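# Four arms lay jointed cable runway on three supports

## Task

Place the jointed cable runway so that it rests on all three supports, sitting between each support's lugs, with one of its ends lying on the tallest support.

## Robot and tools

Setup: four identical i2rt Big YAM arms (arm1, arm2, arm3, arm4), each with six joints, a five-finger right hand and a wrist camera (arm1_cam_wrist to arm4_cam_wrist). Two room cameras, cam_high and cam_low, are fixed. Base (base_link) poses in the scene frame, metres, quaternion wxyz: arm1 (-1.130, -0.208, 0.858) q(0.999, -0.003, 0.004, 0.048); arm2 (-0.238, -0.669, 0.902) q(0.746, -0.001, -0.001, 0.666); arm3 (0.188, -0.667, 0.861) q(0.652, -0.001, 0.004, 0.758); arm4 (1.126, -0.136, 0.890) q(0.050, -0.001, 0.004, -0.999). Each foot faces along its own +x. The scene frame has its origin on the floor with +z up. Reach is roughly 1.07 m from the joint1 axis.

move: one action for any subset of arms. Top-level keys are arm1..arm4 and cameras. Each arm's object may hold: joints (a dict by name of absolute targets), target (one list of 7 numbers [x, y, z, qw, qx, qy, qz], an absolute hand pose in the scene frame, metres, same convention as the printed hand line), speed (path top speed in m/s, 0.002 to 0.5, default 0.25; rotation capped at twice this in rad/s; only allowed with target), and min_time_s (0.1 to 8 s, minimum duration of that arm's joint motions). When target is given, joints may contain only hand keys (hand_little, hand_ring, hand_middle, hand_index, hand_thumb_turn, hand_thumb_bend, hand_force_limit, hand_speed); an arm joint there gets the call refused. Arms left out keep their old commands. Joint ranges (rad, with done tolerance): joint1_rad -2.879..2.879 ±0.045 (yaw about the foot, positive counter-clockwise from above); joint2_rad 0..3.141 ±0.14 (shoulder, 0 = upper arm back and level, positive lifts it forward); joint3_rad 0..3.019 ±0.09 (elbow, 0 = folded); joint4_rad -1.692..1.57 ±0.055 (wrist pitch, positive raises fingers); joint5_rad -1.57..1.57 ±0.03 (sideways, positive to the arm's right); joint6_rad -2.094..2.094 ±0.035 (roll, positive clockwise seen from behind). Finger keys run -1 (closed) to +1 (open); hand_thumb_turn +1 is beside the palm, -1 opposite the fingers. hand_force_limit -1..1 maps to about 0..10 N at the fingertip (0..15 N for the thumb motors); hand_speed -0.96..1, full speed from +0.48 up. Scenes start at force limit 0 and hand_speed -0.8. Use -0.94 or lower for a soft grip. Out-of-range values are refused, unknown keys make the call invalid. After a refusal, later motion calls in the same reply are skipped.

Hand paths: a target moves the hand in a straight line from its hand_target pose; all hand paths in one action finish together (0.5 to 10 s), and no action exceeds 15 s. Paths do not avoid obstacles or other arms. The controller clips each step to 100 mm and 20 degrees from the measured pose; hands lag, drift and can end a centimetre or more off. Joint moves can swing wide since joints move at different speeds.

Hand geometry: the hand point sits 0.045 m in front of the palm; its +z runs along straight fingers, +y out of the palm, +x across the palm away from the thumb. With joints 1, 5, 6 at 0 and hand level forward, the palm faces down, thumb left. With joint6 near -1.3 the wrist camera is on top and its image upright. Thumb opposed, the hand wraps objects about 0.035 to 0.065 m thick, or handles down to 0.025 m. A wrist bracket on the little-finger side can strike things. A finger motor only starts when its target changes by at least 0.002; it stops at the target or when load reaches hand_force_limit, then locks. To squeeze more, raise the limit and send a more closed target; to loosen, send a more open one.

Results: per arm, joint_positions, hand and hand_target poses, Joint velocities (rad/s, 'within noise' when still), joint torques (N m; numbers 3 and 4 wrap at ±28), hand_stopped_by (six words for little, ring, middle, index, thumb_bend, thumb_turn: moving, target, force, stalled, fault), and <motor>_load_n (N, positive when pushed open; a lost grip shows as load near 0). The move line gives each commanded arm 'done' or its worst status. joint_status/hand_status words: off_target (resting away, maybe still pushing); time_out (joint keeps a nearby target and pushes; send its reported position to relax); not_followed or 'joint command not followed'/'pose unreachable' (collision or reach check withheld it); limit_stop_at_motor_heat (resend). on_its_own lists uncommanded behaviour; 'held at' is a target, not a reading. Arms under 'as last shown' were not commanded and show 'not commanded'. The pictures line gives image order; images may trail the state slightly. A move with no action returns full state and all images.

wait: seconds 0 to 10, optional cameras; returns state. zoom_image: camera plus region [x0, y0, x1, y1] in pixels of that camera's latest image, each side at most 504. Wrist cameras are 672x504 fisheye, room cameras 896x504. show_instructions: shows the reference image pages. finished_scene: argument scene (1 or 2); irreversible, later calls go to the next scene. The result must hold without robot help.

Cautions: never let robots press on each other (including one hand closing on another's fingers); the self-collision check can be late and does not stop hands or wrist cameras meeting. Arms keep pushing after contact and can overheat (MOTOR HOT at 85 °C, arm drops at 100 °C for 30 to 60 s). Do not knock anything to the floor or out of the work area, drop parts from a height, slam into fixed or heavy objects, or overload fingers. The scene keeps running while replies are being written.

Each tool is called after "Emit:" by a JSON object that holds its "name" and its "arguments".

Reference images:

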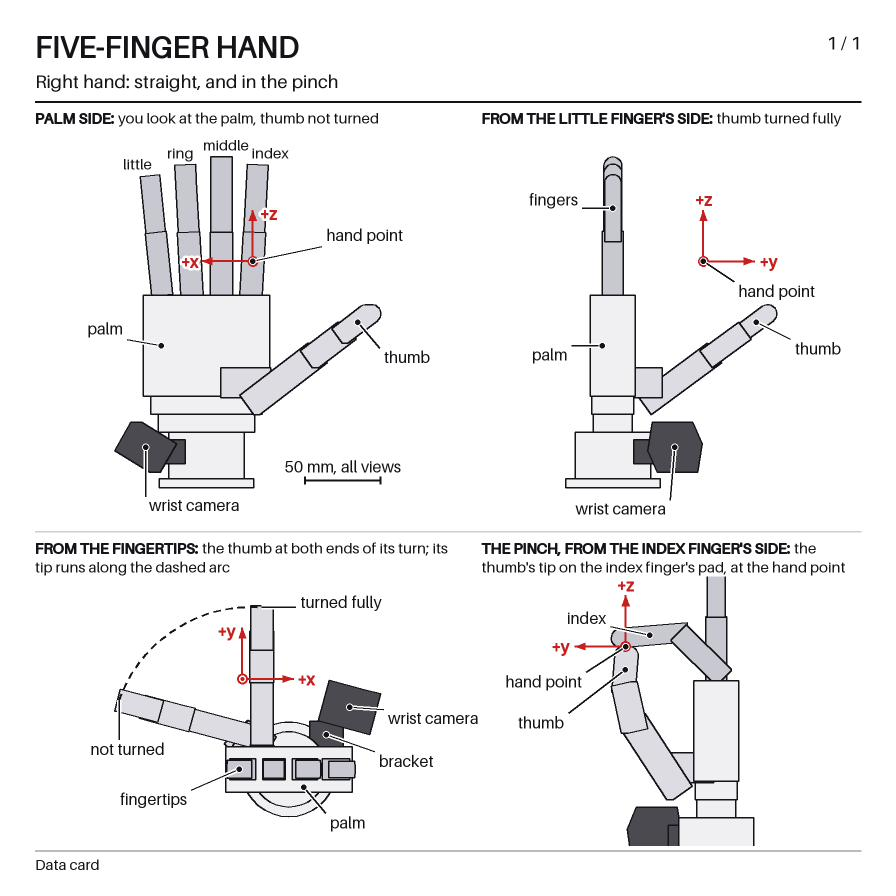

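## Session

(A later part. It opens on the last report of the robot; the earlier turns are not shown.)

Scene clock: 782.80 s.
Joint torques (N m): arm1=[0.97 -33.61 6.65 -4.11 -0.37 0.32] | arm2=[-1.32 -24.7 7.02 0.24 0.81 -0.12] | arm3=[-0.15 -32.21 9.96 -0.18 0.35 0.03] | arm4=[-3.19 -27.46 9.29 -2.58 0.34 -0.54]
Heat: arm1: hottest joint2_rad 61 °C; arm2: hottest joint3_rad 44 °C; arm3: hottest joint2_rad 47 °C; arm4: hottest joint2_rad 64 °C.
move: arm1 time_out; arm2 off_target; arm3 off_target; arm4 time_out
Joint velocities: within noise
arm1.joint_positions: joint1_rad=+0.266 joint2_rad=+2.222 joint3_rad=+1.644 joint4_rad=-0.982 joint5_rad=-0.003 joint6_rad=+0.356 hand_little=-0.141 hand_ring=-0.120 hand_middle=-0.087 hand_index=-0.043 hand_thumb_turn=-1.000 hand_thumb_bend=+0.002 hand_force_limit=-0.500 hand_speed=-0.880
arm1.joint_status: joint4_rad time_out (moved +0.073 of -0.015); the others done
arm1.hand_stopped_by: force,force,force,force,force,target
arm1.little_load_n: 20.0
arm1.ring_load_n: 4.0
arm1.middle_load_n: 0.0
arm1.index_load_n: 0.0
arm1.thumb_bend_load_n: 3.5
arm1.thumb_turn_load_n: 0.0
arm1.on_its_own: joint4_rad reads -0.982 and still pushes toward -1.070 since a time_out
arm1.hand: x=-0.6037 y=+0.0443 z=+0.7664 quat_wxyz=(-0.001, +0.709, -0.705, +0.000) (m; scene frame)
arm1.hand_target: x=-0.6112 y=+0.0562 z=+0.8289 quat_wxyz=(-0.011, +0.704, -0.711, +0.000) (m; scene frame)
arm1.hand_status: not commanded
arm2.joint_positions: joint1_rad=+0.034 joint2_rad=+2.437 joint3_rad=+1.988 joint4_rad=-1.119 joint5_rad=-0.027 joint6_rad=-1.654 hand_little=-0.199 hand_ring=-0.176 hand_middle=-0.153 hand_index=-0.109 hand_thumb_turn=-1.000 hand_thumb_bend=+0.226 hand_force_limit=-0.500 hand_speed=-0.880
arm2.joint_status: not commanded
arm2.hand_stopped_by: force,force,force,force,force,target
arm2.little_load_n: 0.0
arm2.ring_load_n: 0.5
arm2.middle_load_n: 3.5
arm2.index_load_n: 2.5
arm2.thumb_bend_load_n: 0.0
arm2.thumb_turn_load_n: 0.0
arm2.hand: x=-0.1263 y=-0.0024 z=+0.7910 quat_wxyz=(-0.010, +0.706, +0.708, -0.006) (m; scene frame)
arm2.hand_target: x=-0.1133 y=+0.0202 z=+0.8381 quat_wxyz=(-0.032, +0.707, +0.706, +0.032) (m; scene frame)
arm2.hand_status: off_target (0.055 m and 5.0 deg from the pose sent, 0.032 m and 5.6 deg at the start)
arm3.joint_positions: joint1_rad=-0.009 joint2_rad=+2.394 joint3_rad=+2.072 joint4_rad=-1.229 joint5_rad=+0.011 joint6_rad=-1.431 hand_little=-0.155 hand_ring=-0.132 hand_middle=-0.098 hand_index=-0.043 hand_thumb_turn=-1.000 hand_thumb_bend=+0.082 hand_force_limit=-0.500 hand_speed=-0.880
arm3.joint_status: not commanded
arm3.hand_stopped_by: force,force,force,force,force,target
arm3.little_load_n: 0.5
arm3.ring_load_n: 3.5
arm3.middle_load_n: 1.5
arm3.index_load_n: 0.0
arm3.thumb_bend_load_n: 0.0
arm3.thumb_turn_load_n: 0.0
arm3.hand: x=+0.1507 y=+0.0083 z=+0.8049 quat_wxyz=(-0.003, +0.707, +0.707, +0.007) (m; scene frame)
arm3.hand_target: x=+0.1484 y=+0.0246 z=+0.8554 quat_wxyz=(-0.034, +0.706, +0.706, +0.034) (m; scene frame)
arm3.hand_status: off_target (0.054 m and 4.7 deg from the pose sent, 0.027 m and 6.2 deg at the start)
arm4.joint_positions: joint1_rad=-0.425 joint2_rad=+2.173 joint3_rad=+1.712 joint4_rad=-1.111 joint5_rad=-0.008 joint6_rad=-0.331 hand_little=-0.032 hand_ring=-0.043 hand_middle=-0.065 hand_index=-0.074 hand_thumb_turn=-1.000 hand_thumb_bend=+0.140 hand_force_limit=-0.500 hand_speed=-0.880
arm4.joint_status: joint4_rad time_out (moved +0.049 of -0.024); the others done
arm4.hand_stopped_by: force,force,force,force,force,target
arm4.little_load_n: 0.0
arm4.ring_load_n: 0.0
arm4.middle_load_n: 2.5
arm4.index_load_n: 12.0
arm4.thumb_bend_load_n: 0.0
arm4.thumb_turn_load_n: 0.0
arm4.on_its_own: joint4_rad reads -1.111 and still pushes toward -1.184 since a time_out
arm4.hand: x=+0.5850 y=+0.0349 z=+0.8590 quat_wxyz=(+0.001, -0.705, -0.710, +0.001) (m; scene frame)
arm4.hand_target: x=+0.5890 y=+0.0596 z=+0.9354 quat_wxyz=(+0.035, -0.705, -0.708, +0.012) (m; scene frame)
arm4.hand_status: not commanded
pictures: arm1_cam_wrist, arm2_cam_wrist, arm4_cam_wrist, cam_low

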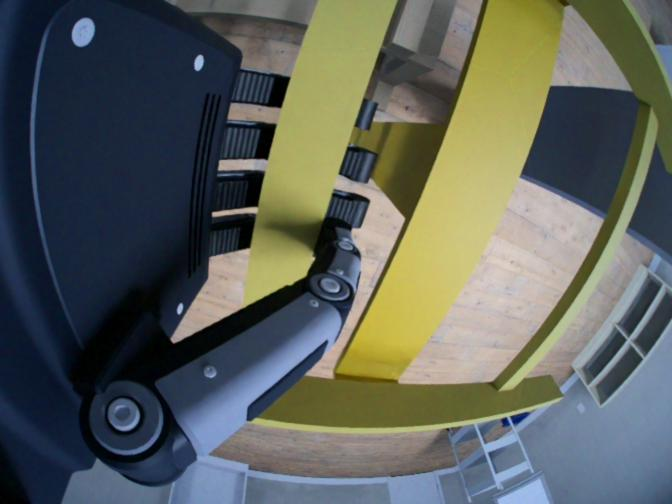

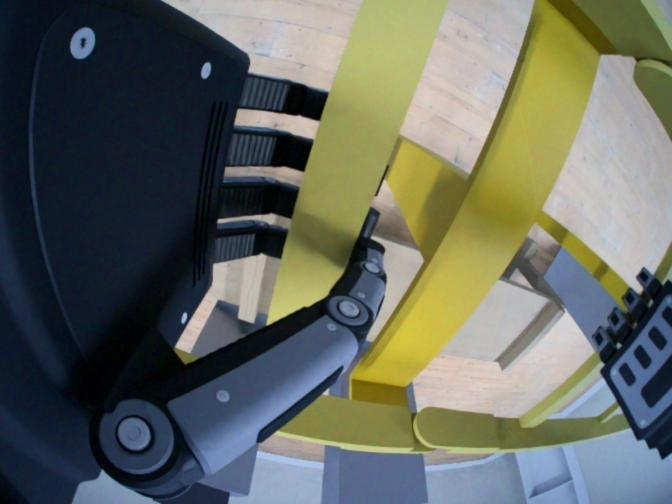

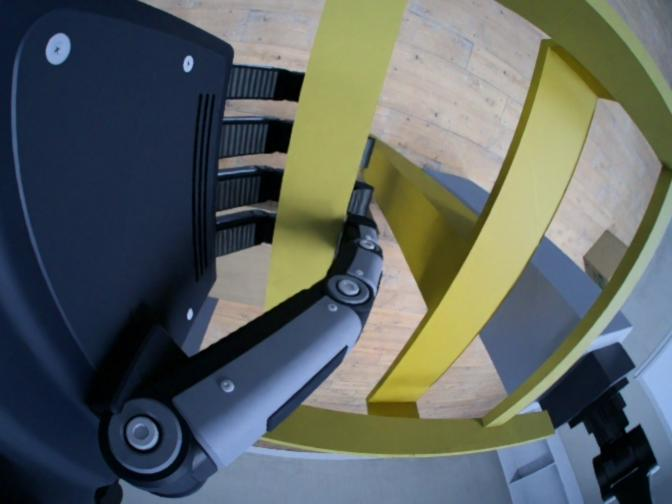

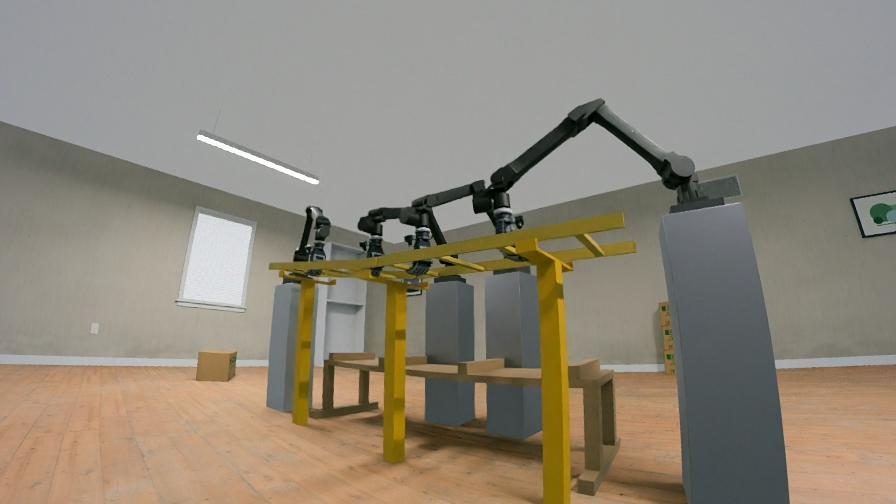

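Emit:
{"name": "move", "arguments": {"arm1": {"joints":{"joint1_rad":0.24,"joint2_rad":2.137,"joint3_rad":1.638,"joint4_rad":-1.052,"joint5_rad":-0.01,"joint6_rad":0.38},"min_time_s":1.2}, "arm2": {"target":[-0.113,0.022,0.828,-0.032,0.7064,0.7064,0.032],"speed":0.02}, "arm3": {"target":[0.148,0.024,0.846,-0.034,0.7063,0.7063,0.034],"speed":0.02}, "arm4": {"joints":{"joint1_rad":-0.385,"joint2_rad":2.07,"joint3_rad":1.735,"joint4_rad":-1.165,"joint5_rad":0.0,"joint6_rad":-0.33},"min_time_s":1.2}, "cameras": ["arm1_cam_wrist","arm4_cam_wrist","cam_low"]}}

Emit:
{"name": "zoom_image", "arguments": {"camera": "cam_low", "region": [260, 230, 440, 310]}}

Emit:
{"name": "zoom_image", "arguments": {"camera": "cam_low", "region": [490, 190, 640, 290]}}

Emit:
{"name": "zoom_image", "arguments": {"camera": "arm1_cam_wrist", "region": [300, 330, 450, 440]}}

Emit:
{"name": "zoom_image", "arguments": {"camera": "arm4_cam_wrist", "region": [330, 350, 480, 460]}}

Scene clock: 850.23 s.
Joint torques (N m): arm1=[-0.56 -33.67 6.52 -4.16 -0.11 0.29] | arm2=[-1.26 -25 7.72 0.42 0.89 -0.12] | arm3=[0.21 -32.26 10.33 0.1 0.4 0.01] | arm4=[1.08 -27.58 9.59 -2.29 -0.15 -0.3]
Heat: arm1: hottest joint2_rad 63 °C; arm2: hottest joint2_rad 43 °C; arm3: hottest joint2_rad 54 °C; arm4: hottest joint2_rad 57 °C.
move: arm1 time_out; arm2 off_target; arm3 off_target; arm4 time_out
Joint velocities: within noise
arm1.joint_positions: joint1_rad=+0.247 joint2_rad=+2.240 joint3_rad=+1.637 joint4_rad=-0.966 joint5_rad=-0.010 joint6_rad=+0.345 hand_little=-0.141 hand_ring=-0.120 hand_middle=-0.087 hand_index=-0.043 hand_thumb_turn=-1.000 hand_thumb_bend=+0.003 hand_force_limit=-0.500 hand_speed=-0.880
arm1.joint_status: joint4_rad time_out (moved +0.016 of -0.070); joint6_rad time_out (moved -0.011 of +0.024); the others done
arm1.hand_stopped_by: force,force,force,force,force,target
arm1.little_load_n: 19.0
arm1.ring_load_n: 5.5
arm1.middle_load_n: 0.0
arm1.index_load_n: 0.5
arm1.thumb_bend_load_n: 4.5
arm1.thumb_turn_load_n: 0.5
arm1.on_its_own: joint4_rad reads -0.966 and still pushes toward -1.052 since a time_out
arm1.hand: x=-0.6028 y=+0.0336 z=+0.7538 quat_wxyz=(+0.001, +0.706, -0.708, -0.005) (m; scene frame)
arm1.hand_target: x=-0.6016 y=+0.0314 z=+0.8151 quat_wxyz=(-0.007, +0.691, -0.723, -0.001) (m; scene frame)
arm1.hand_status: not commanded
arm2.joint_positions: joint1_rad=+0.034 joint2_rad=+2.448 joint3_rad=+1.970 joint4_rad=-1.106 joint5_rad=-0.028 joint6_rad=-1.653 hand_little=-0.199 hand_ring=-0.176 hand_middle=-0.153 hand_index=-0.109 hand_thumb_turn=-1.000 hand_thumb_bend=+0.226 hand_force_limit=-0.500 hand_speed=-0.880
arm2.joint_status: not commanded
arm2.hand_stopped_by: force,force,force,force,force,target
arm2.little_load_n: 0.0
arm2.ring_load_n: 0.0
arm2.middle_load_n: 1.5
arm2.index_load_n: 5.0
arm2.thumb_bend_load_n: 0.0
arm2.thumb_turn_load_n: 0.0
arm2.hand: x=-0.1271 y=-0.0097 z=+0.7775 quat_wxyz=(-0.005, +0.706, +0.708, -0.013) (m; scene frame)
arm2.hand_target: x=-0.1133 y=+0.0194 z=+0.8284 quat_wxyz=(-0.031, +0.707, +0.706, +0.032) (m; scene frame)
arm2.hand_status: off_target (0.061 m and 6.0 deg from the pose sent, 0.046 m and 5.1 deg at the start)
arm3.joint_positions: joint1_rad=-0.009 joint2_rad=+2.396 joint3_rad=+2.040 joint4_rad=-1.208 joint5_rad=+0.010 joint6_rad=-1.429 hand_little=-0.155 hand_ring=-0.132 hand_middle=-0.098 hand_index=-0.043 hand_thumb_turn=-1.000 hand_thumb_bend=+0.082 hand_force_limit=-0.500 hand_speed=-0.880
arm3.joint_status: not commanded
arm3.hand_stopped_by: force,force,force,force,force,target
arm3.little_load_n: 0.0
arm3.ring_load_n: 0.0
arm3.middle_load_n: 2.5
arm3.index_load_n: 2.5
arm3.thumb_bend_load_n: 0.0
arm3.thumb_turn_load_n: 0.0
arm3.hand: x=+0.1515 y=+0.0006 z=+0.7921 quat_wxyz=(+0.002, +0.707, +0.707, +0.002) (m; scene frame)
arm3.hand_target: x=+0.1484 y=+0.0219 z=+0.8456 quat_wxyz=(-0.034, +0.707, +0.706, +0.034) (m; scene frame)
arm3.hand_status: off_target (0.059 m and 5.5 deg from the pose sent, 0.044 m and 4.7 deg at the start)
arm4.joint_positions: joint1_rad=-0.397 joint2_rad=+2.190 joint3_rad=+1.707 joint4_rad=-1.099 joint5_rad=+0.005 joint6_rad=-0.318 hand_little=-0.032 hand_ring=-0.043 hand_middle=-0.065 hand_index=-0.074 hand_thumb_turn=-1.000 hand_thumb_bend=+0.140 hand_force_limit=-0.500 hand_speed=-0.880
arm4.joint_status: joint4_rad time_out (moved +0.012 of -0.054); the others done
arm4.hand_stopped_by: force,force,force,force,force,target
arm4.little_load_n: 0.0
arm4.ring_load_n: 0.0
arm4.middle_load_n: 3.5
arm4.index_load_n: 10.5
arm4.thumb_bend_load_n: 0.0
arm4.thumb_turn_load_n: 0.0
arm4.on_its_own: joint4_rad reads -1.099 and still pushes toward -1.165 since a time_out
arm4.hand: x=+0.5826 y=+0.0209 z=+0.8471 quat_wxyz=(+0.000, -0.699, -0.715, -0.007) (m; scene frame)
arm4.hand_target: x=+0.5709 y=+0.0164 z=+0.9253 quat_wxyz=(+0.035, -0.690, -0.723, +0.014) (m; scene frame)
arm4.hand_status: not commanded
pictures: arm1_cam_wrist, arm4_cam_wrist, cam_low

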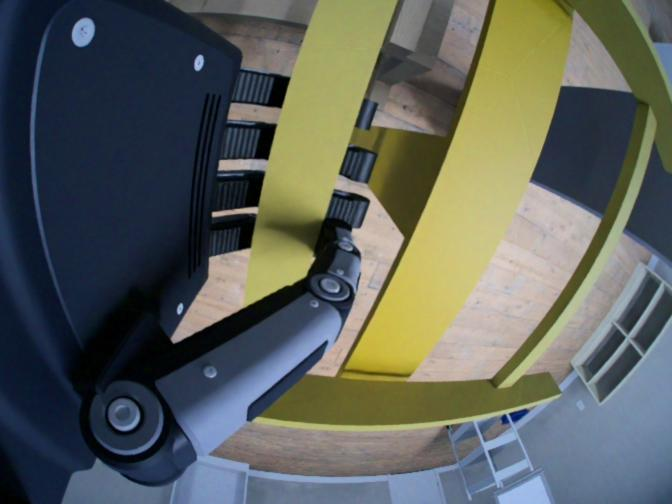

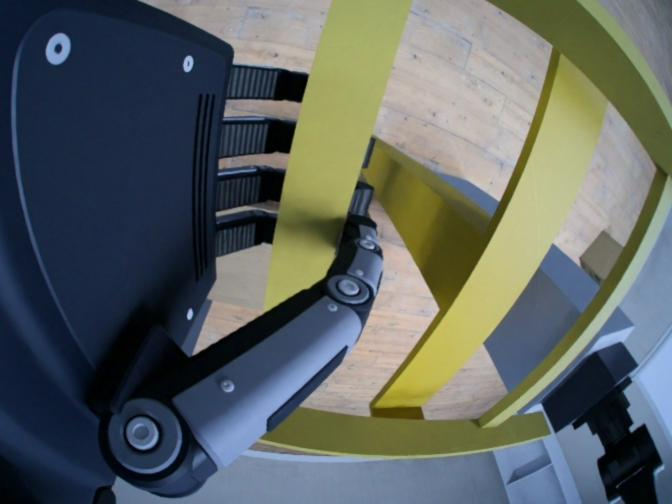

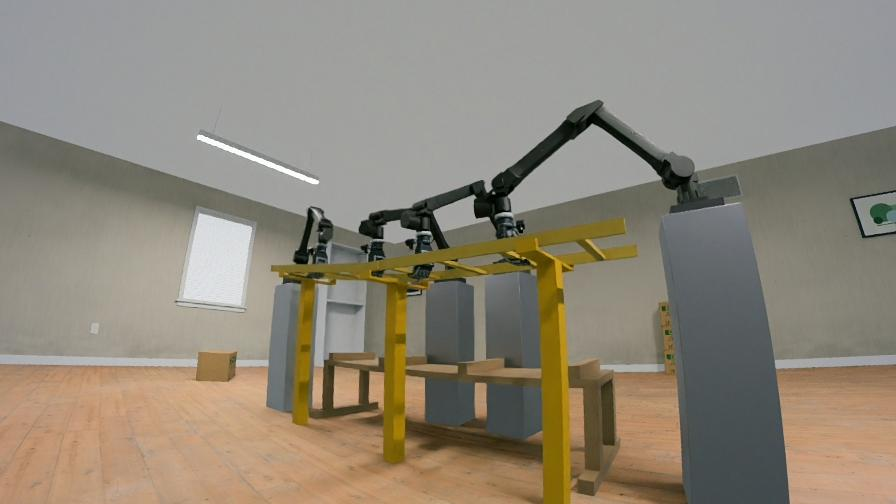

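Scaled by 2.800.

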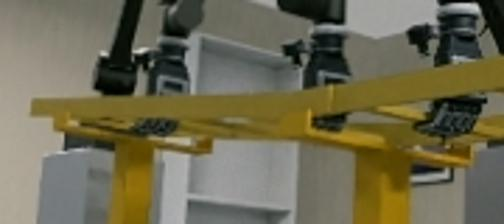

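Scaled by 3.360.

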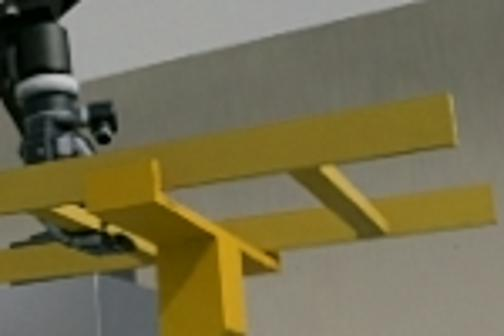

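Scaled by 3.360 from the camera's 672x504 image, which has a finer 960x720 frame.

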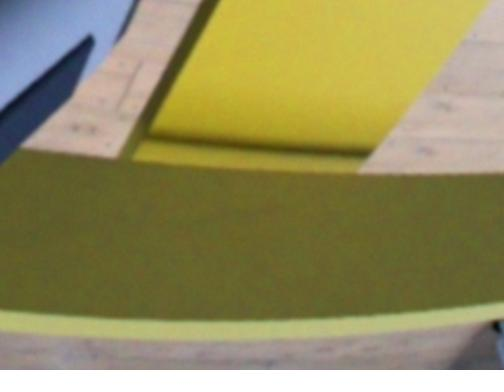

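Scaled by 3.360 from the camera's 672x504 image, which has a finer 960x720 frame.

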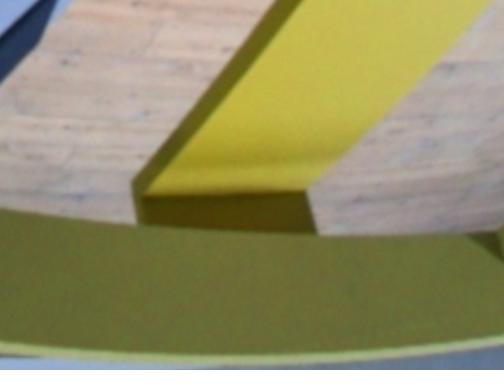

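Emit:
{"name": "move", "arguments": {"arm1": {"joints":{"joint1_rad":0.255,"joint2_rad":2.167,"joint3_rad":1.628,"joint4_rad":-1.02,"joint5_rad":-0.01,"joint6_rad":0.38},"min_time_s":1.3}, "arm2": {"target":[-0.113,0.028,0.811,-0.032,0.7064,0.7064,0.032],"speed":0.02}, "arm3": {"target":[0.148,0.029,0.829,-0.034,0.7063,0.7063,0.034],"speed":0.02}, "arm4": {"joints":{"joint1_rad":-0.388,"joint2_rad":2.098,"joint3_rad":1.72,"joint4_rad":-1.13,"joint5_rad":0.0,"joint6_rad":-0.33},"min_time_s":1.3}, "cameras": ["arm1_cam_wrist","arm2_cam_wrist","arm4_cam_wrist","cam_low"]}}

Emit:
{"name": "zoom_image", "arguments": {"camera": "cam_low", "region": [260, 230, 440, 310]}}

Emit:
{"name": "zoom_image", "arguments": {"camera": "cam_low", "region": [490, 190, 640, 290]}}

Emit:
{"name": "zoom_image", "arguments": {"camera": "arm2_cam_wrist", "region": [320, 320, 470, 430]}}

Emit:
{"name": "zoom_image", "arguments": {"camera": "arm4_cam_wrist", "region": [330, 350, 480, 460]}}

Scene clock: 868.83 s.
Joint torques (N m): arm1=[0.44 -32.38 6.22 -3.78 -0.13 0.32] | arm2=[-1.2 -24.76 9.29 0.46 0.84 -0.11] | arm3=[-0.62 -31.97 11.41 0.01 0.43 -0.05] | arm4=[0.62 -27.58 8.99 -2.3 -0.14 -0.31]
Heat: arm1: hottest joint2_rad 63 °C; arm2: hottest joint2_rad 41 °C; arm3: hottest joint2_rad 51 °C; arm4: hottest joint2_rad 60 °C.
move: arm1 time_out; arm2 off_target; arm3 off_target; arm4 time_out
Joint velocities: within noise
arm1.joint_positions: joint1_rad=+0.247 joint2_rad=+2.259 joint3_rad=+1.631 joint4_rad=-0.942 joint5_rad=-0.010 joint6_rad=+0.343 hand_little=-0.141 hand_ring=-0.120 hand_middle=-0.087 hand_index=-0.043 hand_thumb_turn=-1.000 hand_thumb_bend=+0.003 hand_force_limit=-0.500 hand_speed=-0.880
arm1.joint_status: joint4_rad time_out (moved +0.024 of -0.054); joint6_rad time_out (moved -0.001 of +0.035); the others done
arm1.hand_stopped_by: force,force,force,force,force,target
arm1.little_load_n: 19.0
arm1.ring_load_n: 3.0
arm1.middle_load_n: 0.0
arm1.index_load_n: 0.0
arm1.thumb_bend_load_n: 4.5
arm1.thumb_turn_load_n: 0.5
arm1.on_its_own: joint4_rad reads -0.942 and still pushes toward -1.020 since a time_out; joint6_rad reads +0.343 and still pushes toward +0.380 since a time_out
arm1.hand: x=-0.6037 y=+0.0328 z=+0.7406 quat_wxyz=(+0.002, +0.707, -0.708, -0.004) (m; scene frame)
arm1.hand_target: x=-0.6067 y=+0.0388 z=+0.7942 quat_wxyz=(-0.003, +0.697, -0.717, -0.002) (m; scene frame)
arm1.hand_status: not commanded
arm2.joint_positions: joint1_rad=+0.034 joint2_rad=+2.473 joint3_rad=+1.967 joint4_rad=-1.088 joint5_rad=-0.028 joint6_rad=-1.653 hand_little=-0.199 hand_ring=-0.176 hand_middle=-0.153 hand_index=-0.109 hand_thumb_turn=-1.000 hand_thumb_bend=+0.226 hand_force_limit=-0.500 hand_speed=-0.880
arm2.joint_status: not commanded
arm2.hand_stopped_by: force,force,force,force,force,target
arm2.little_load_n: 0.0
arm2.ring_load_n: 0.5
arm2.middle_load_n: 0.5
arm2.index_load_n: 6.0
arm2.thumb_bend_load_n: 0.0
arm2.thumb_turn_load_n: 0.0
arm2.hand: x=-0.1273 y=-0.0130 z=+0.7598 quat_wxyz=(-0.002, +0.706, +0.708, -0.017) (m; scene frame)
arm2.hand_target: x=-0.1135 y=+0.0244 z=+0.8124 quat_wxyz=(-0.032, +0.707, +0.706, +0.032) (m; scene frame)
arm2.hand_status: off_target (0.067 m and 6.6 deg from the pose sent, 0.052 m and 6.0 deg at the start)
arm3.joint_positions: joint1_rad=-0.009 joint2_rad=+2.422 joint3_rad=+2.035 joint4_rad=-1.188 joint5_rad=+0.010 joint6_rad=-1.429 hand_little=-0.155 hand_ring=-0.132 hand_middle=-0.098 hand_index=-0.043 hand_thumb_turn=-1.000 hand_thumb_bend=+0.082 hand_force_limit=-0.500 hand_speed=-0.880
arm3.joint_status: not commanded
arm3.hand_stopped_by: force,force,force,force,force,target
arm3.little_load_n: 0.0
arm3.ring_load_n: 0.0
arm3.middle_load_n: 1.5
arm3.index_load_n: 3.5
arm3.thumb_bend_load_n: 0.0
arm3.thumb_turn_load_n: 0.0
arm3.hand: x=+0.1517 y=-0.0015 z=+0.7732 quat_wxyz=(+0.006, +0.707, +0.707, -0.001) (m; scene frame)
arm3.hand_target: x=+0.1485 y=+0.0262 z=+0.8290 quat_wxyz=(-0.034, +0.707, +0.706, +0.034) (m; scene frame)
arm3.hand_status: off_target (0.064 m and 6.1 deg from the pose sent, 0.047 m and 5.5 deg at the start)
arm4.joint_positions: joint1_rad=-0.395 joint2_rad=+2.217 joint3_rad=+1.697 joint4_rad=-1.064 joint5_rad=+0.005 joint6_rad=-0.316 hand_little=-0.032 hand_ring=-0.043 hand_middle=-0.065 hand_index=-0.074 hand_thumb_turn=-1.000 hand_thumb_bend=+0.140 hand_force_limit=-0.500 hand_speed=-0.880
arm4.joint_status: joint4_rad time_out (moved +0.035 of -0.031); the others done
arm4.hand_stopped_by: force,force,force,force,force,target
arm4.little_load_n: 0.0
arm4.ring_load_n: 0.0
arm4.middle_load_n: 3.0
arm4.index_load_n: 12.0
arm4.thumb_bend_load_n: 0.0
arm4.thumb_turn_load_n: 0.0
arm4.on_its_own: joint4_rad reads -1.064 and still pushes toward -1.130 since a time_out
arm4.hand: x=+0.5821 y=+0.0194 z=+0.8274 quat_wxyz=(-0.001, -0.699, -0.715, -0.007) (m; scene frame)
arm4.hand_target: x=+0.5709 y=+0.0182 z=+0.9032 quat_wxyz=(+0.031, -0.691, -0.722, +0.012) (m; scene frame)
arm4.hand_status: not commanded
pictures: arm1_cam_wrist, arm2_cam_wrist, arm4_cam_wrist, cam_low

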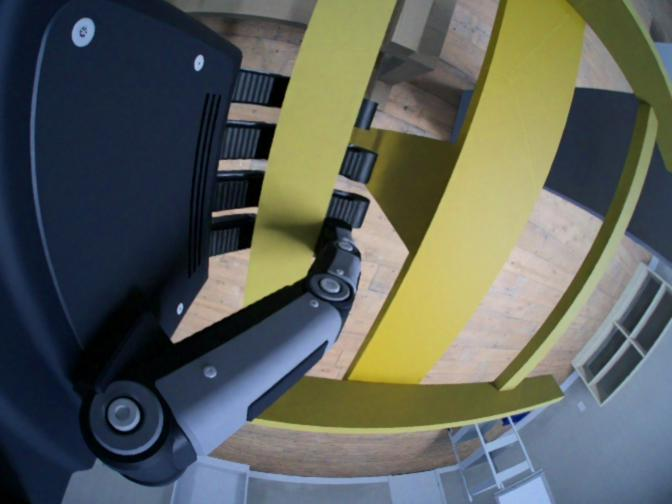

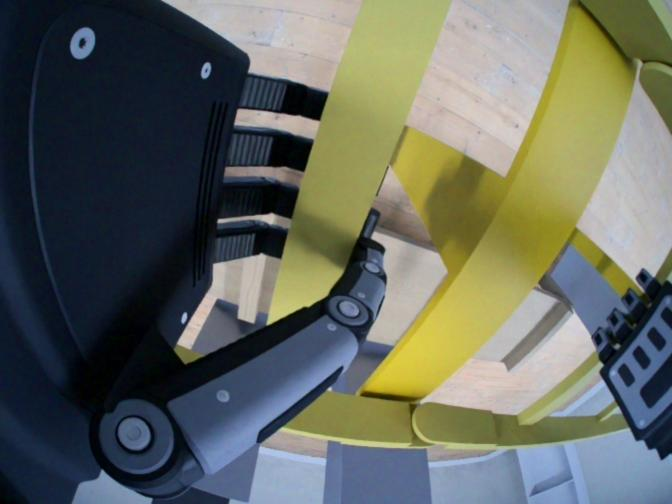

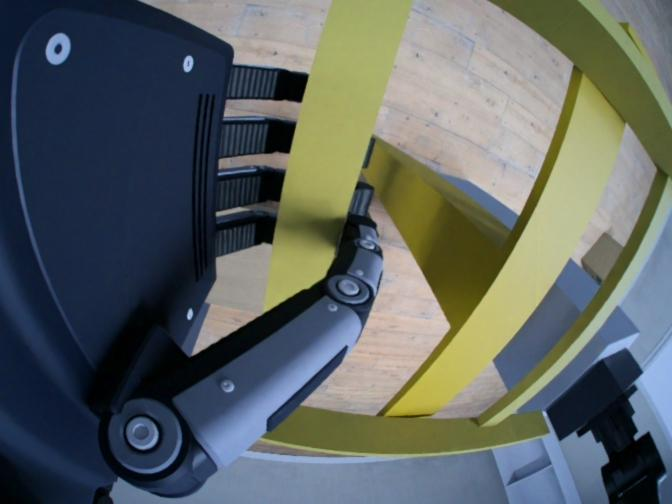

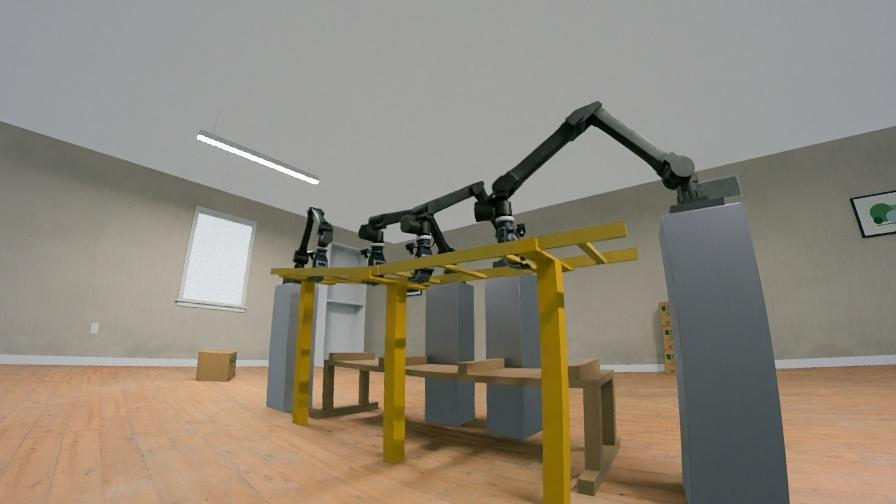

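Scaled by 2.800.

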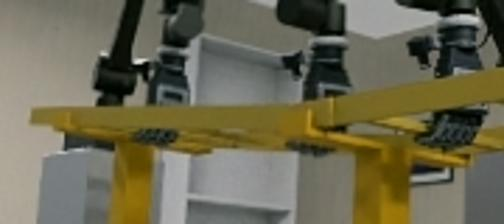

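Scaled by 3.360.

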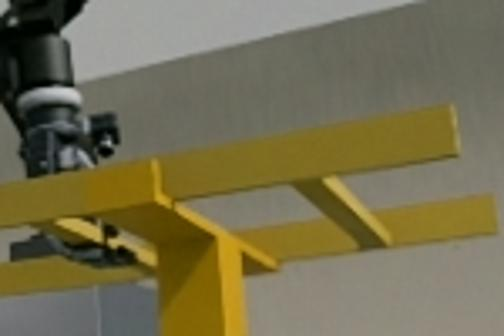

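Scaled by 3.360 from the camera's 672x504 image, which has a finer 960x720 frame.

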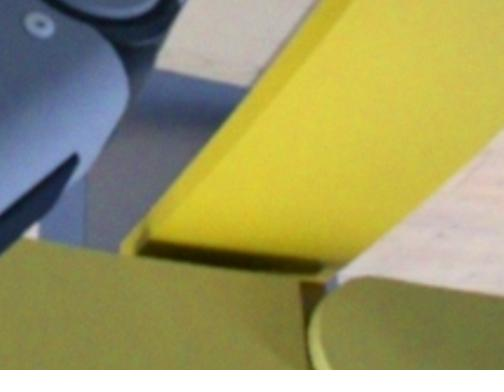

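Scaled by 3.360 from the camera's 672x504 image, which has a finer 960x720 frame.

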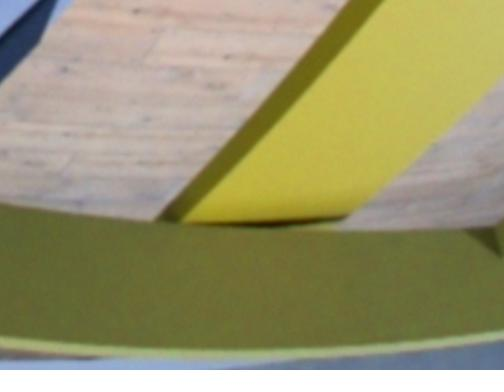

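Emit:
{"name": "move", "arguments": {"arm1": {"joints":{"joint1_rad":0.258,"joint2_rad":2.195,"joint3_rad":1.62,"joint4_rad":-0.992,"joint5_rad":-0.01,"joint6_rad":0.38},"min_time_s":1.3}, "arm2": {"target":[-0.115,0.026,0.794,-0.032,0.7064,0.7064,0.032],"speed":0.02}, "arm3": {"target":[0.148,0.027,0.812,-0.034,0.7063,0.7063,0.034],"speed":0.02}, "arm4": {"joints":{"joint1_rad":-0.39,"joint2_rad":2.126,"joint3_rad":1.705,"joint4_rad":-1.098,"joint5_rad":0.0,"joint6_rad":-0.33},"min_time_s":1.3}, "cameras": ["cam_low"]}}

Emit:
{"name": "zoom_image", "arguments": {"camera": "cam_low", "region": [260, 230, 440, 310]}}

Emit:
{"name": "zoom_image", "arguments": {"camera": "cam_low", "region": [490, 190, 640, 290]}}

Scene clock: 881.13 s.
Joint torques (N m): arm1=[0.97 -30.56 5.71 -2.86 -0.07 0.31] | arm2=[-1.03 -23.94 8.18 0.9 0.86 -0.14] | arm3=[-0.21 -31.38 9.95 0.58 0.41 -0.01] | arm4=[0.32 -25.41 8.4 -1.58 -0.18 -0.32]
Heat: arm1: hottest joint2_rad 62 °C; arm2: hottest joint2_rad 42 °C; arm3: hottest joint2_rad 53 °C; arm4: hottest joint2_rad 63 °C.
move: arm1 time_out; arm2 off_target; arm3 off_target; arm4 done
Joint velocities: within noise
arm1.joint_positions: joint1_rad=+0.247 joint2_rad=+2.261 joint3_rad=+1.627 joint4_rad=-0.932 joint5_rad=-0.011 joint6_rad=+0.343 hand_little=-0.141 hand_ring=-0.120 hand_middle=-0.087 hand_index=-0.043 hand_thumb_turn=-1.000 hand_thumb_bend=+0.003 hand_force_limit=-0.500 hand_speed=-0.880
arm1.joint_status: joint4_rad time_out (moved +0.010 of -0.050); joint6_rad time_out (moved +0.000 of +0.037); the others done
arm1.hand_stopped_by: force,force,force,force,force,target
arm1.little_load_n: 13.5
arm1.ring_load_n: 1.5
arm1.middle_load_n: 0.0
arm1.index_load_n: 0.5
arm1.thumb_bend_load_n: 3.5
arm1.thumb_turn_load_n: 0.5
arm1.on_its_own: joint4_rad reads -0.932 and still pushes toward -0.992 since a time_out; joint6_rad reads +0.343 and still pushes toward +0.380 since a time_out
arm1.hand: x=-0.6040 y=+0.0330 z=+0.7378 quat_wxyz=(+0.000, +0.707, -0.708, -0.004) (m; scene frame)
arm1.hand_target: x=-0.6092 y=+0.0396 z=+0.7753 quat_wxyz=(+0.001, +0.698, -0.716, -0.004) (m; scene frame)
arm1.hand_status: not commanded
arm2.joint_positions: joint1_rad=+0.034 joint2_rad=+2.483 joint3_rad=+1.967 joint4_rad=-1.069 joint5_rad=-0.028 joint6_rad=-1.651 hand_little=-0.199 hand_ring=-0.176 hand_middle=-0.153 hand_index=-0.109 hand_thumb_turn=-1.000 hand_thumb_bend=+0.226 hand_force_limit=-0.500 hand_speed=-0.880
arm2.joint_status: not commanded
arm2.hand_stopped_by: force,force,force,force,force,target
arm2.little_load_n: 0.0
arm2.ring_load_n: 0.0
arm2.middle_load_n: 0.5
arm2.index_load_n: 5.5
arm2.thumb_bend_load_n: 0.0
arm2.thumb_turn_load_n: 0.0
arm2.hand: x=-0.1272 y=-0.0108 z=+0.7529 quat_wxyz=(-0.005, +0.707, +0.707, -0.014) (m; scene frame)
arm2.hand_target: x=-0.1154 y=+0.0233 z=+0.7955 quat_wxyz=(-0.032, +0.707, +0.706, +0.032) (m; scene frame)
arm2.hand_status: off_target (0.056 m and 6.1 deg from the pose sent, 0.053 m and 6.6 deg at the start)
arm3.joint_positions: joint1_rad=-0.009 joint2_rad=+2.429 joint3_rad=+2.031 joint4_rad=-1.168 joint5_rad=+0.010 joint6_rad=-1.429 hand_little=-0.155 hand_ring=-0.132 hand_middle=-0.098 hand_index=-0.043 hand_thumb_turn=-1.000 hand_thumb_bend=+0.082 hand_force_limit=-0.500 hand_speed=-0.880
arm3.joint_status: not commanded
arm3.hand_stopped_by: force,force,force,force,force,target
arm3.little_load_n: 0.0
arm3.ring_load_n: 0.0
arm3.middle_load_n: 1.5
arm3.index_load_n: 3.0
arm3.thumb_bend_load_n: 0.0
arm3.thumb_turn_load_n: 0.0
arm3.hand: x=+0.1514 y=+0.0004 z=+0.7663 quat_wxyz=(+0.003, +0.707, +0.707, +0.001) (m; scene frame)
arm3.hand_target: x=+0.1483 y=+0.0251 z=+0.8124 quat_wxyz=(-0.034, +0.706, +0.706, +0.034) (m; scene frame)
arm3.hand_status: off_target (0.053 m and 5.6 deg from the pose sent, 0.048 m and 6.1 deg at the start)
arm4.joint_positions: joint1_rad=-0.395 joint2_rad=+2.217 joint3_rad=+1.689 joint4_rad=-1.051 joint5_rad=+0.006 joint6_rad=-0.316 hand_little=-0.032 hand_ring=-0.043 hand_middle=-0.065 hand_index=-0.074 hand_thumb_turn=-1.000 hand_thumb_bend=+0.140 hand_force_limit=-0.500 hand_speed=-0.880
arm4.joint_status: all done
arm4.hand_stopped_by: force,force,force,force,force,target
arm4.little_load_n: 0.0
arm4.ring_load_n: 0.0
arm4.middle_load_n: 1.5
arm4.index_load_n: 9.0
arm4.thumb_bend_load_n: 0.0
arm4.thumb_turn_load_n: 0.0
arm4.hand: x=+0.5822 y=+0.0196 z=+0.8243 quat_wxyz=(+0.001, -0.699, -0.715, -0.006) (m; scene frame)
arm4.hand_target: x=+0.5722 y=+0.0191 z=+0.8818 quat_wxyz=(+0.027, -0.692, -0.721, +0.010) (m; scene frame)
arm4.hand_status: not commanded
pictures: cam_low

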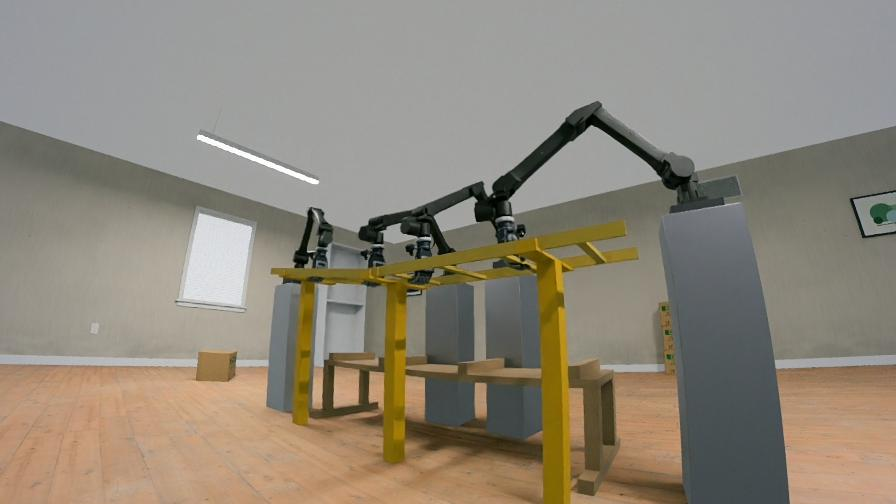

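Scaled by 2.800.

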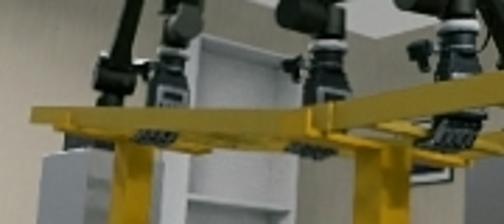

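Scaled by 3.360.

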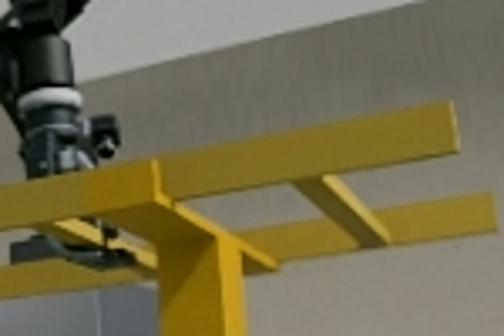

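Emit:
{"name": "move", "arguments": {"arm1": {"joints": {"joint1_rad": 0.255, "joint2_rad": 2.225, "joint3_rad": 1.612, "joint4_rad": -0.965}, "min_time_s": 1.3}, "arm2": {"target": [-0.118, 0.013, 0.778, -0.025, 0.7067, 0.7067, 0.025], "speed": 0.02}, "arm3": {"target": [0.149, 0.018, 0.795, -0.025, 0.7067, 0.7067, 0.025], "speed": 0.02}, "arm4": {"joints": {"joint1_rad": -0.392, "joint2_rad": 2.154, "joint3_rad": 1.693, "joint4_rad": -1.065}, "min_time_s": 1.3}, "cameras": ["cam_low"]}}

Emit:
{"name": "zoom_image", "arguments": {"camera": "cam_low", "region": [260, 230, 440, 310]}}

Emit:
{"name": "zoom_image", "arguments": {"camera": "cam_low", "region": [490, 190, 640, 290]}}

Scene clock: 905.23 s.
Joint torques (N m): arm1=[0.91 -27.52 5.49 -1.87 -0.08 0.32] | arm2=[-1.08 -23.53 5.96 0.88 0.55 -0.12] | arm3=[-0.32 -29.8 8.8 0.61 0.26 -0.03] | arm4=[0.21 -23.18 7.79 -0.61 -0.18 -0.32]
Heat: arm1: hottest joint2_rad 55 °C; arm2: hottest joint2_rad 43 °C; arm3: hottest joint2_rad 51 °C; arm4: hottest joint2_rad 65 °C.
move: arm1 done; arm2 off_target; arm3 off_target; arm4 done
Joint velocities: within noise
arm1.joint_positions: joint1_rad=+0.247 joint2_rad=+2.261 joint3_rad=+1.622 joint4_rad=-0.925 joint5_rad=-0.011 joint6_rad=+0.343 hand_little=-0.141 hand_ring=-0.120 hand_middle=-0.087 hand_index=-0.043 hand_thumb_turn=-1.000 hand_thumb_bend=+0.003 hand_force_limit=-0.500 hand_speed=-0.880
arm1.joint_status: all done
arm1.hand_stopped_by: force,force,force,force,force,target
arm1.little_load_n: 10.5
arm1.ring_load_n: 0.5
arm1.middle_load_n: 0.0
arm1.index_load_n: 0.0
arm1.thumb_bend_load_n: 3.5
arm1.thumb_turn_load_n: 0.5
arm1.on_its_own: joint6_rad reads +0.343 and still pushes toward +0.380 since a time_out
arm1.hand: x=-0.6044 y=+0.0329 z=+0.7361 quat_wxyz=(-0.001, +0.707, -0.708, -0.004) (m; scene frame)
arm1.hand_target: x=-0.6116 y=+0.0369 z=+0.7553 quat_wxyz=(+0.006, +0.697, -0.717, -0.006) (m; scene frame)
arm1.hand_status: not commanded
arm2.joint_positions: joint1_rad=+0.034 joint2_rad=+2.483 joint3_rad=+1.962 joint4_rad=-1.044 joint5_rad=-0.018 joint6_rad=-1.649 hand_little=-0.199 hand_ring=-0.176 hand_middle=-0.153 hand_index=-0.110 hand_thumb_turn=-1.000 hand_thumb_bend=+0.226 hand_force_limit=-0.500 hand_speed=-0.880
arm2.joint_status: not commanded
arm2.hand_stopped_by: force,force,force,force,force,target
arm2.little_load_n: 0.0
arm2.ring_load_n: 0.0
arm2.middle_load_n: 0.0
arm2.index_load_n: 2.0
arm2.thumb_bend_load_n: 0.0
arm2.thumb_turn_load_n: 0.0
arm2.hand: x=-0.1249 y=-0.0063 z=+0.7514 quat_wxyz=(-0.008, +0.708, +0.706, -0.002) (m; scene frame)
arm2.hand_target: x=-0.1182 y=+0.0122 z=+0.7783 quat_wxyz=(-0.025, +0.707, +0.707, +0.025) (m; scene frame)
arm2.hand_status: off_target (0.034 m and 3.7 deg from the pose sent, 0.036 m and 5.0 deg at the start)
arm3.joint_positions: joint1_rad=-0.009 joint2_rad=+2.429 joint3_rad=+2.024 joint4_rad=-1.162 joint5_rad=+0.010 joint6_rad=-1.429 hand_little=-0.155 hand_ring=-0.132 hand_middle=-0.098 hand_index=-0.043 hand_thumb_turn=-1.000 hand_thumb_bend=+0.082 hand_force_limit=-0.500 hand_speed=-0.880
arm3.joint_status: not commanded
arm3.hand_stopped_by: force,force,force,force,force,target
arm3.little_load_n: 0.0
arm3.ring_load_n: 0.0
arm3.middle_load_n: 1.0
arm3.index_load_n: 2.0
arm3.thumb_bend_load_n: 0.0
arm3.thumb_turn_load_n: 0.0
arm3.hand: x=+0.1516 y=-0.0009 z=+0.7638 quat_wxyz=(+0.003, +0.707, +0.707, +0.001) (m; scene frame)
arm3.hand_target: x=+0.1492 y=+0.0172 z=+0.7953 quat_wxyz=(-0.025, +0.707, +0.707, +0.025) (m; scene frame)
arm3.hand_status: off_target (0.037 m and 4.2 deg from the pose sent, 0.034 m and 4.2 deg at the start)
arm4.joint_positions: joint1_rad=-0.395 joint2_rad=+2.217 joint3_rad=+1.684 joint4_rad=-1.043 joint5_rad=+0.006 joint6_rad=-0.316 hand_little=-0.032 hand_ring=-0.043 hand_middle=-0.065 hand_index=-0.075 hand_thumb_turn=-1.000 hand_thumb_bend=+0.140 hand_force_limit=-0.500 hand_speed=-0.880
arm4.joint_status: all done
arm4.hand_stopped_by: force,force,force,force,force,target
arm4.little_load_n: 0.0
arm4.ring_load_n: 0.0
arm4.middle_load_n: 0.0
arm4.index_load_n: 6.5
arm4.thumb_bend_load_n: 0.0
arm4.thumb_turn_load_n: 0.0
arm4.hand: x=+0.5827 y=+0.0194 z=+0.8223 quat_wxyz=(+0.002, -0.699, -0.715, -0.006) (m; scene frame)
arm4.hand_target: x=+0.5733 y=+0.0201 z=+0.8609 quat_wxyz=(+0.023, -0.693, -0.721, +0.008) (m; scene frame)
arm4.hand_status: not commanded
pictures: cam_low

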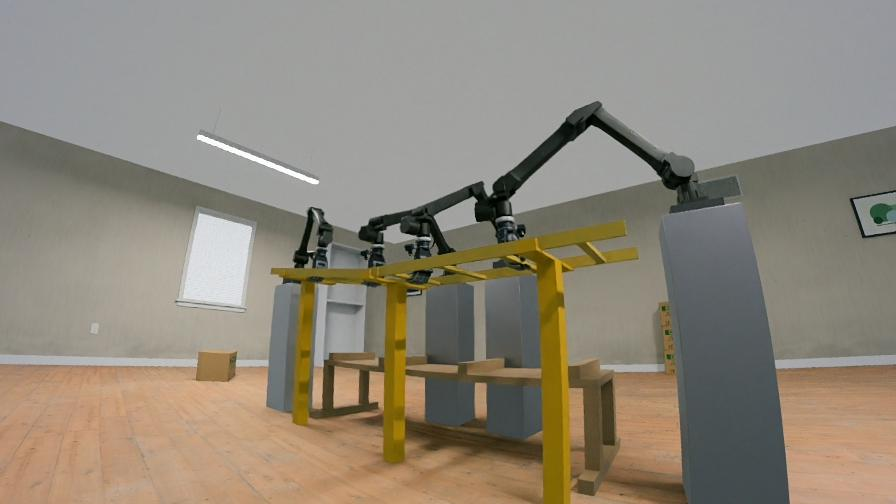

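Scaled by 2.800.

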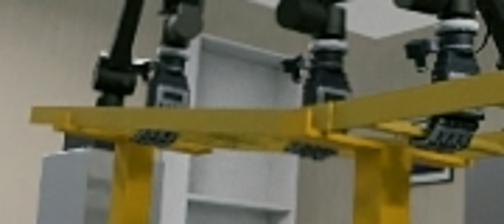

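Scaled by 3.360.

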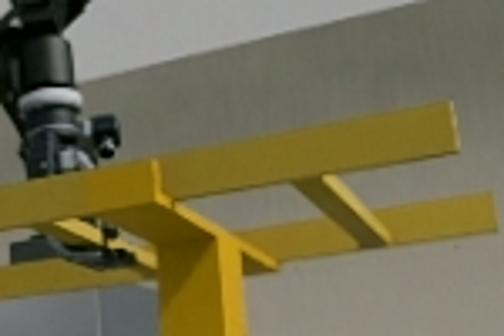

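Emit:
{"name": "move", "arguments": {"arm1": {"joints": {"joint1_rad": 0.25, "joint2_rad": 2.252, "joint3_rad": 1.606, "joint4_rad": -0.94, "joint6_rad": 0.35}, "min_time_s": 1.3}, "arm2": {"target": [-0.121, 0.004, 0.761, -0.014, 0.707, 0.707, 0.014], "speed": 0.02}, "arm3": {"target": [0.150, 0.009, 0.777, -0.014, 0.707, 0.707, 0.014], "speed": 0.02}, "arm4": {"joints": {"joint1_rad": -0.395, "joint2_rad": 2.182, "joint3_rad": 1.683, "joint4_rad": -1.04}, "min_time_s": 1.3}, "cameras": ["cam_low"]}}

Emit:
{"name": "zoom_image", "arguments": {"camera": "cam_low", "region": [260, 230, 440, 310]}}

Emit:
{"name": "zoom_image", "arguments": {"camera": "cam_low", "region": [490, 190, 640, 290]}}

Scene clock: 914.93 s.
Joint torques (N m): arm1=[0.09 -25.35 5.31 -1.14 -0.06 0.05] | arm2=[-0.5 -21.19 5.78 0.72 0.57 -0.12] | arm3=[-0.79 -28.1 8.18 0.51 0.09 0.01] | arm4=[-0.03 -21.07 7.34 0.12 -0.16 -0.32]
Heat: arm1: hottest joint2_rad 54 °C; arm2: hottest joint2_rad 43 °C; arm3: hottest joint2_rad 51 °C; arm4: hottest joint2_rad 65 °C.
move: arm1 done; arm2 off_target; arm3 off_target; arm4 done
Joint velocities: within noise
arm1.joint_positions: joint1_rad=+0.247 joint2_rad=+2.261 joint3_rad=+1.618 joint4_rad=-0.918 joint5_rad=-0.011 joint6_rad=+0.340 hand_little=-0.142 hand_ring=-0.121 hand_middle=-0.087 hand_index=-0.043 hand_thumb_turn=-1.000 hand_thumb_bend=+0.002 hand_force_limit=-0.500 hand_speed=-0.880
arm1.joint_status: all done
arm1.hand_stopped_by: force,force,force,force,force,target
arm1.little_load_n: 7.0
arm1.ring_load_n: 0.5
arm1.middle_load_n: 0.5
arm1.index_load_n: 0.0
arm1.thumb_bend_load_n: 2.5
arm1.thumb_turn_load_n: 1.0
arm1.hand: x=-0.6048 y=+0.0326 z=+0.7347 quat_wxyz=(-0.002, +0.708, -0.706, -0.003) (m; scene frame)
arm1.hand_target: x=-0.6140 y=+0.0314 z=+0.7378 quat_wxyz=(+0.009, +0.705, -0.709, -0.008) (m; scene frame)
arm1.hand_status: not commanded
arm2.joint_positions: joint1_rad=+0.034 joint2_rad=+2.484 joint3_rad=+1.962 joint4_rad=-1.044 joint5_rad=-0.017 joint6_rad=-1.649 hand_little=-0.199 hand_ring=-0.176 hand_middle=-0.153 hand_index=-0.110 hand_thumb_turn=-1.000 hand_thumb_bend=+0.226 hand_force_limit=-0.500 hand_speed=-0.880
arm2.joint_status: not commanded
arm2.hand_stopped_by: force,force,force,force,force,target
arm2.little_load_n: 0.0
arm2.ring_load_n: 0.0
arm2.middle_load_n: 0.0
arm2.index_load_n: 2.0
arm2.thumb_bend_load_n: 0.0
arm2.thumb_turn_load_n: 0.0
arm2.hand: x=-0.1247 y=-0.0064 z=+0.7512 quat_wxyz=(-0.007, +0.708, +0.706, -0.002) (m; scene frame)
arm2.hand_target: x=-0.1211 y=+0.0037 z=+0.7611 quat_wxyz=(-0.014, +0.707, +0.707, +0.014) (m; scene frame)
arm2.hand_status: off_target (0.015 m and 2.0 deg from the pose sent, 0.015 m and 2.0 deg at the start)
arm3.joint_positions: joint1_rad=-0.009 joint2_rad=+2.429 joint3_rad=+2.020 joint4_rad=-1.157 joint5_rad=+0.009 joint6_rad=-1.429 hand_little=-0.155 hand_ring=-0.132 hand_middle=-0.098 hand_index=-0.043 hand_thumb_turn=-1.000 hand_thumb_bend=+0.082 hand_force_limit=-0.500 hand_speed=-0.880
arm3.joint_status: not commanded
arm3.hand_stopped_by: force,force,force,force,force,target
arm3.little_load_n: 0.0
arm3.ring_load_n: 0.0
arm3.middle_load_n: 0.5
arm3.index_load_n: 1.0
arm3.thumb_bend_load_n: 0.0
arm3.thumb_turn_load_n: 0.0
arm3.hand: x=+0.1516 y=-0.0012 z=+0.7626 quat_wxyz=(+0.003, +0.707, +0.707, +0.001) (m; scene frame)
arm3.hand_target: x=+0.1502 y=+0.0087 z=+0.7771 quat_wxyz=(-0.014, +0.707, +0.707, +0.014) (m; scene frame)
arm3.hand_status: off_target (0.018 m and 2.4 deg from the pose sent, 0.017 m and 2.5 deg at the start)
arm4.joint_positions: joint1_rad=-0.395 joint2_rad=+2.217 joint3_rad=+1.680 joint4_rad=-1.036 joint5_rad=+0.005 joint6_rad=-0.316 hand_little=-0.032 hand_ring=-0.043 hand_middle=-0.065 hand_index=-0.075 hand_thumb_turn=-1.000 hand_thumb_bend=+0.140 hand_force_limit=-0.500 hand_speed=-0.880
arm4.joint_status: all done
arm4.hand_stopped_by: force,force,force,force,force,target
arm4.little_load_n: 0.0
arm4.ring_load_n: 0.0
arm4.middle_load_n: 0.0
arm4.index_load_n: 3.5
arm4.thumb_bend_load_n: 0.0
arm4.thumb_turn_load_n: 0.0
arm4.hand: x=+0.5828 y=+0.0193 z=+0.8207 quat_wxyz=(+0.003, -0.699, -0.715, -0.005) (m; scene frame)
arm4.hand_target: x=+0.5757 y=+0.0213 z=+0.8414 quat_wxyz=(+0.018, -0.694, -0.720, +0.006) (m; scene frame)
arm4.hand_status: not commanded
pictures: cam_low

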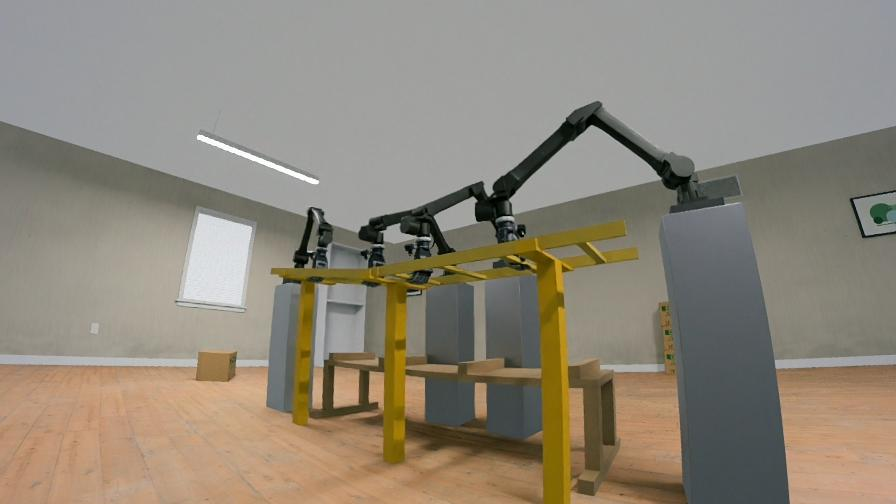

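Scaled by 2.800.

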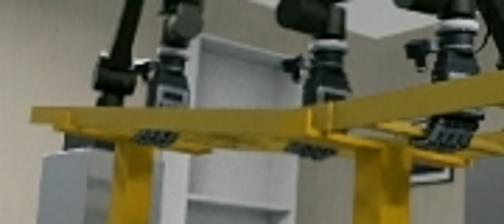

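Scaled by 3.360.

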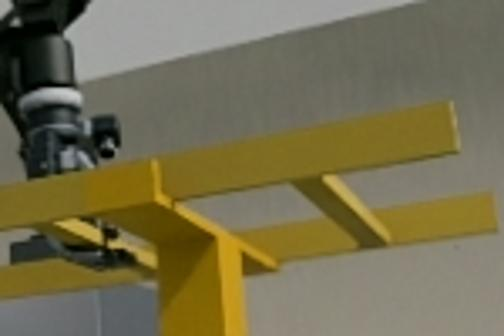

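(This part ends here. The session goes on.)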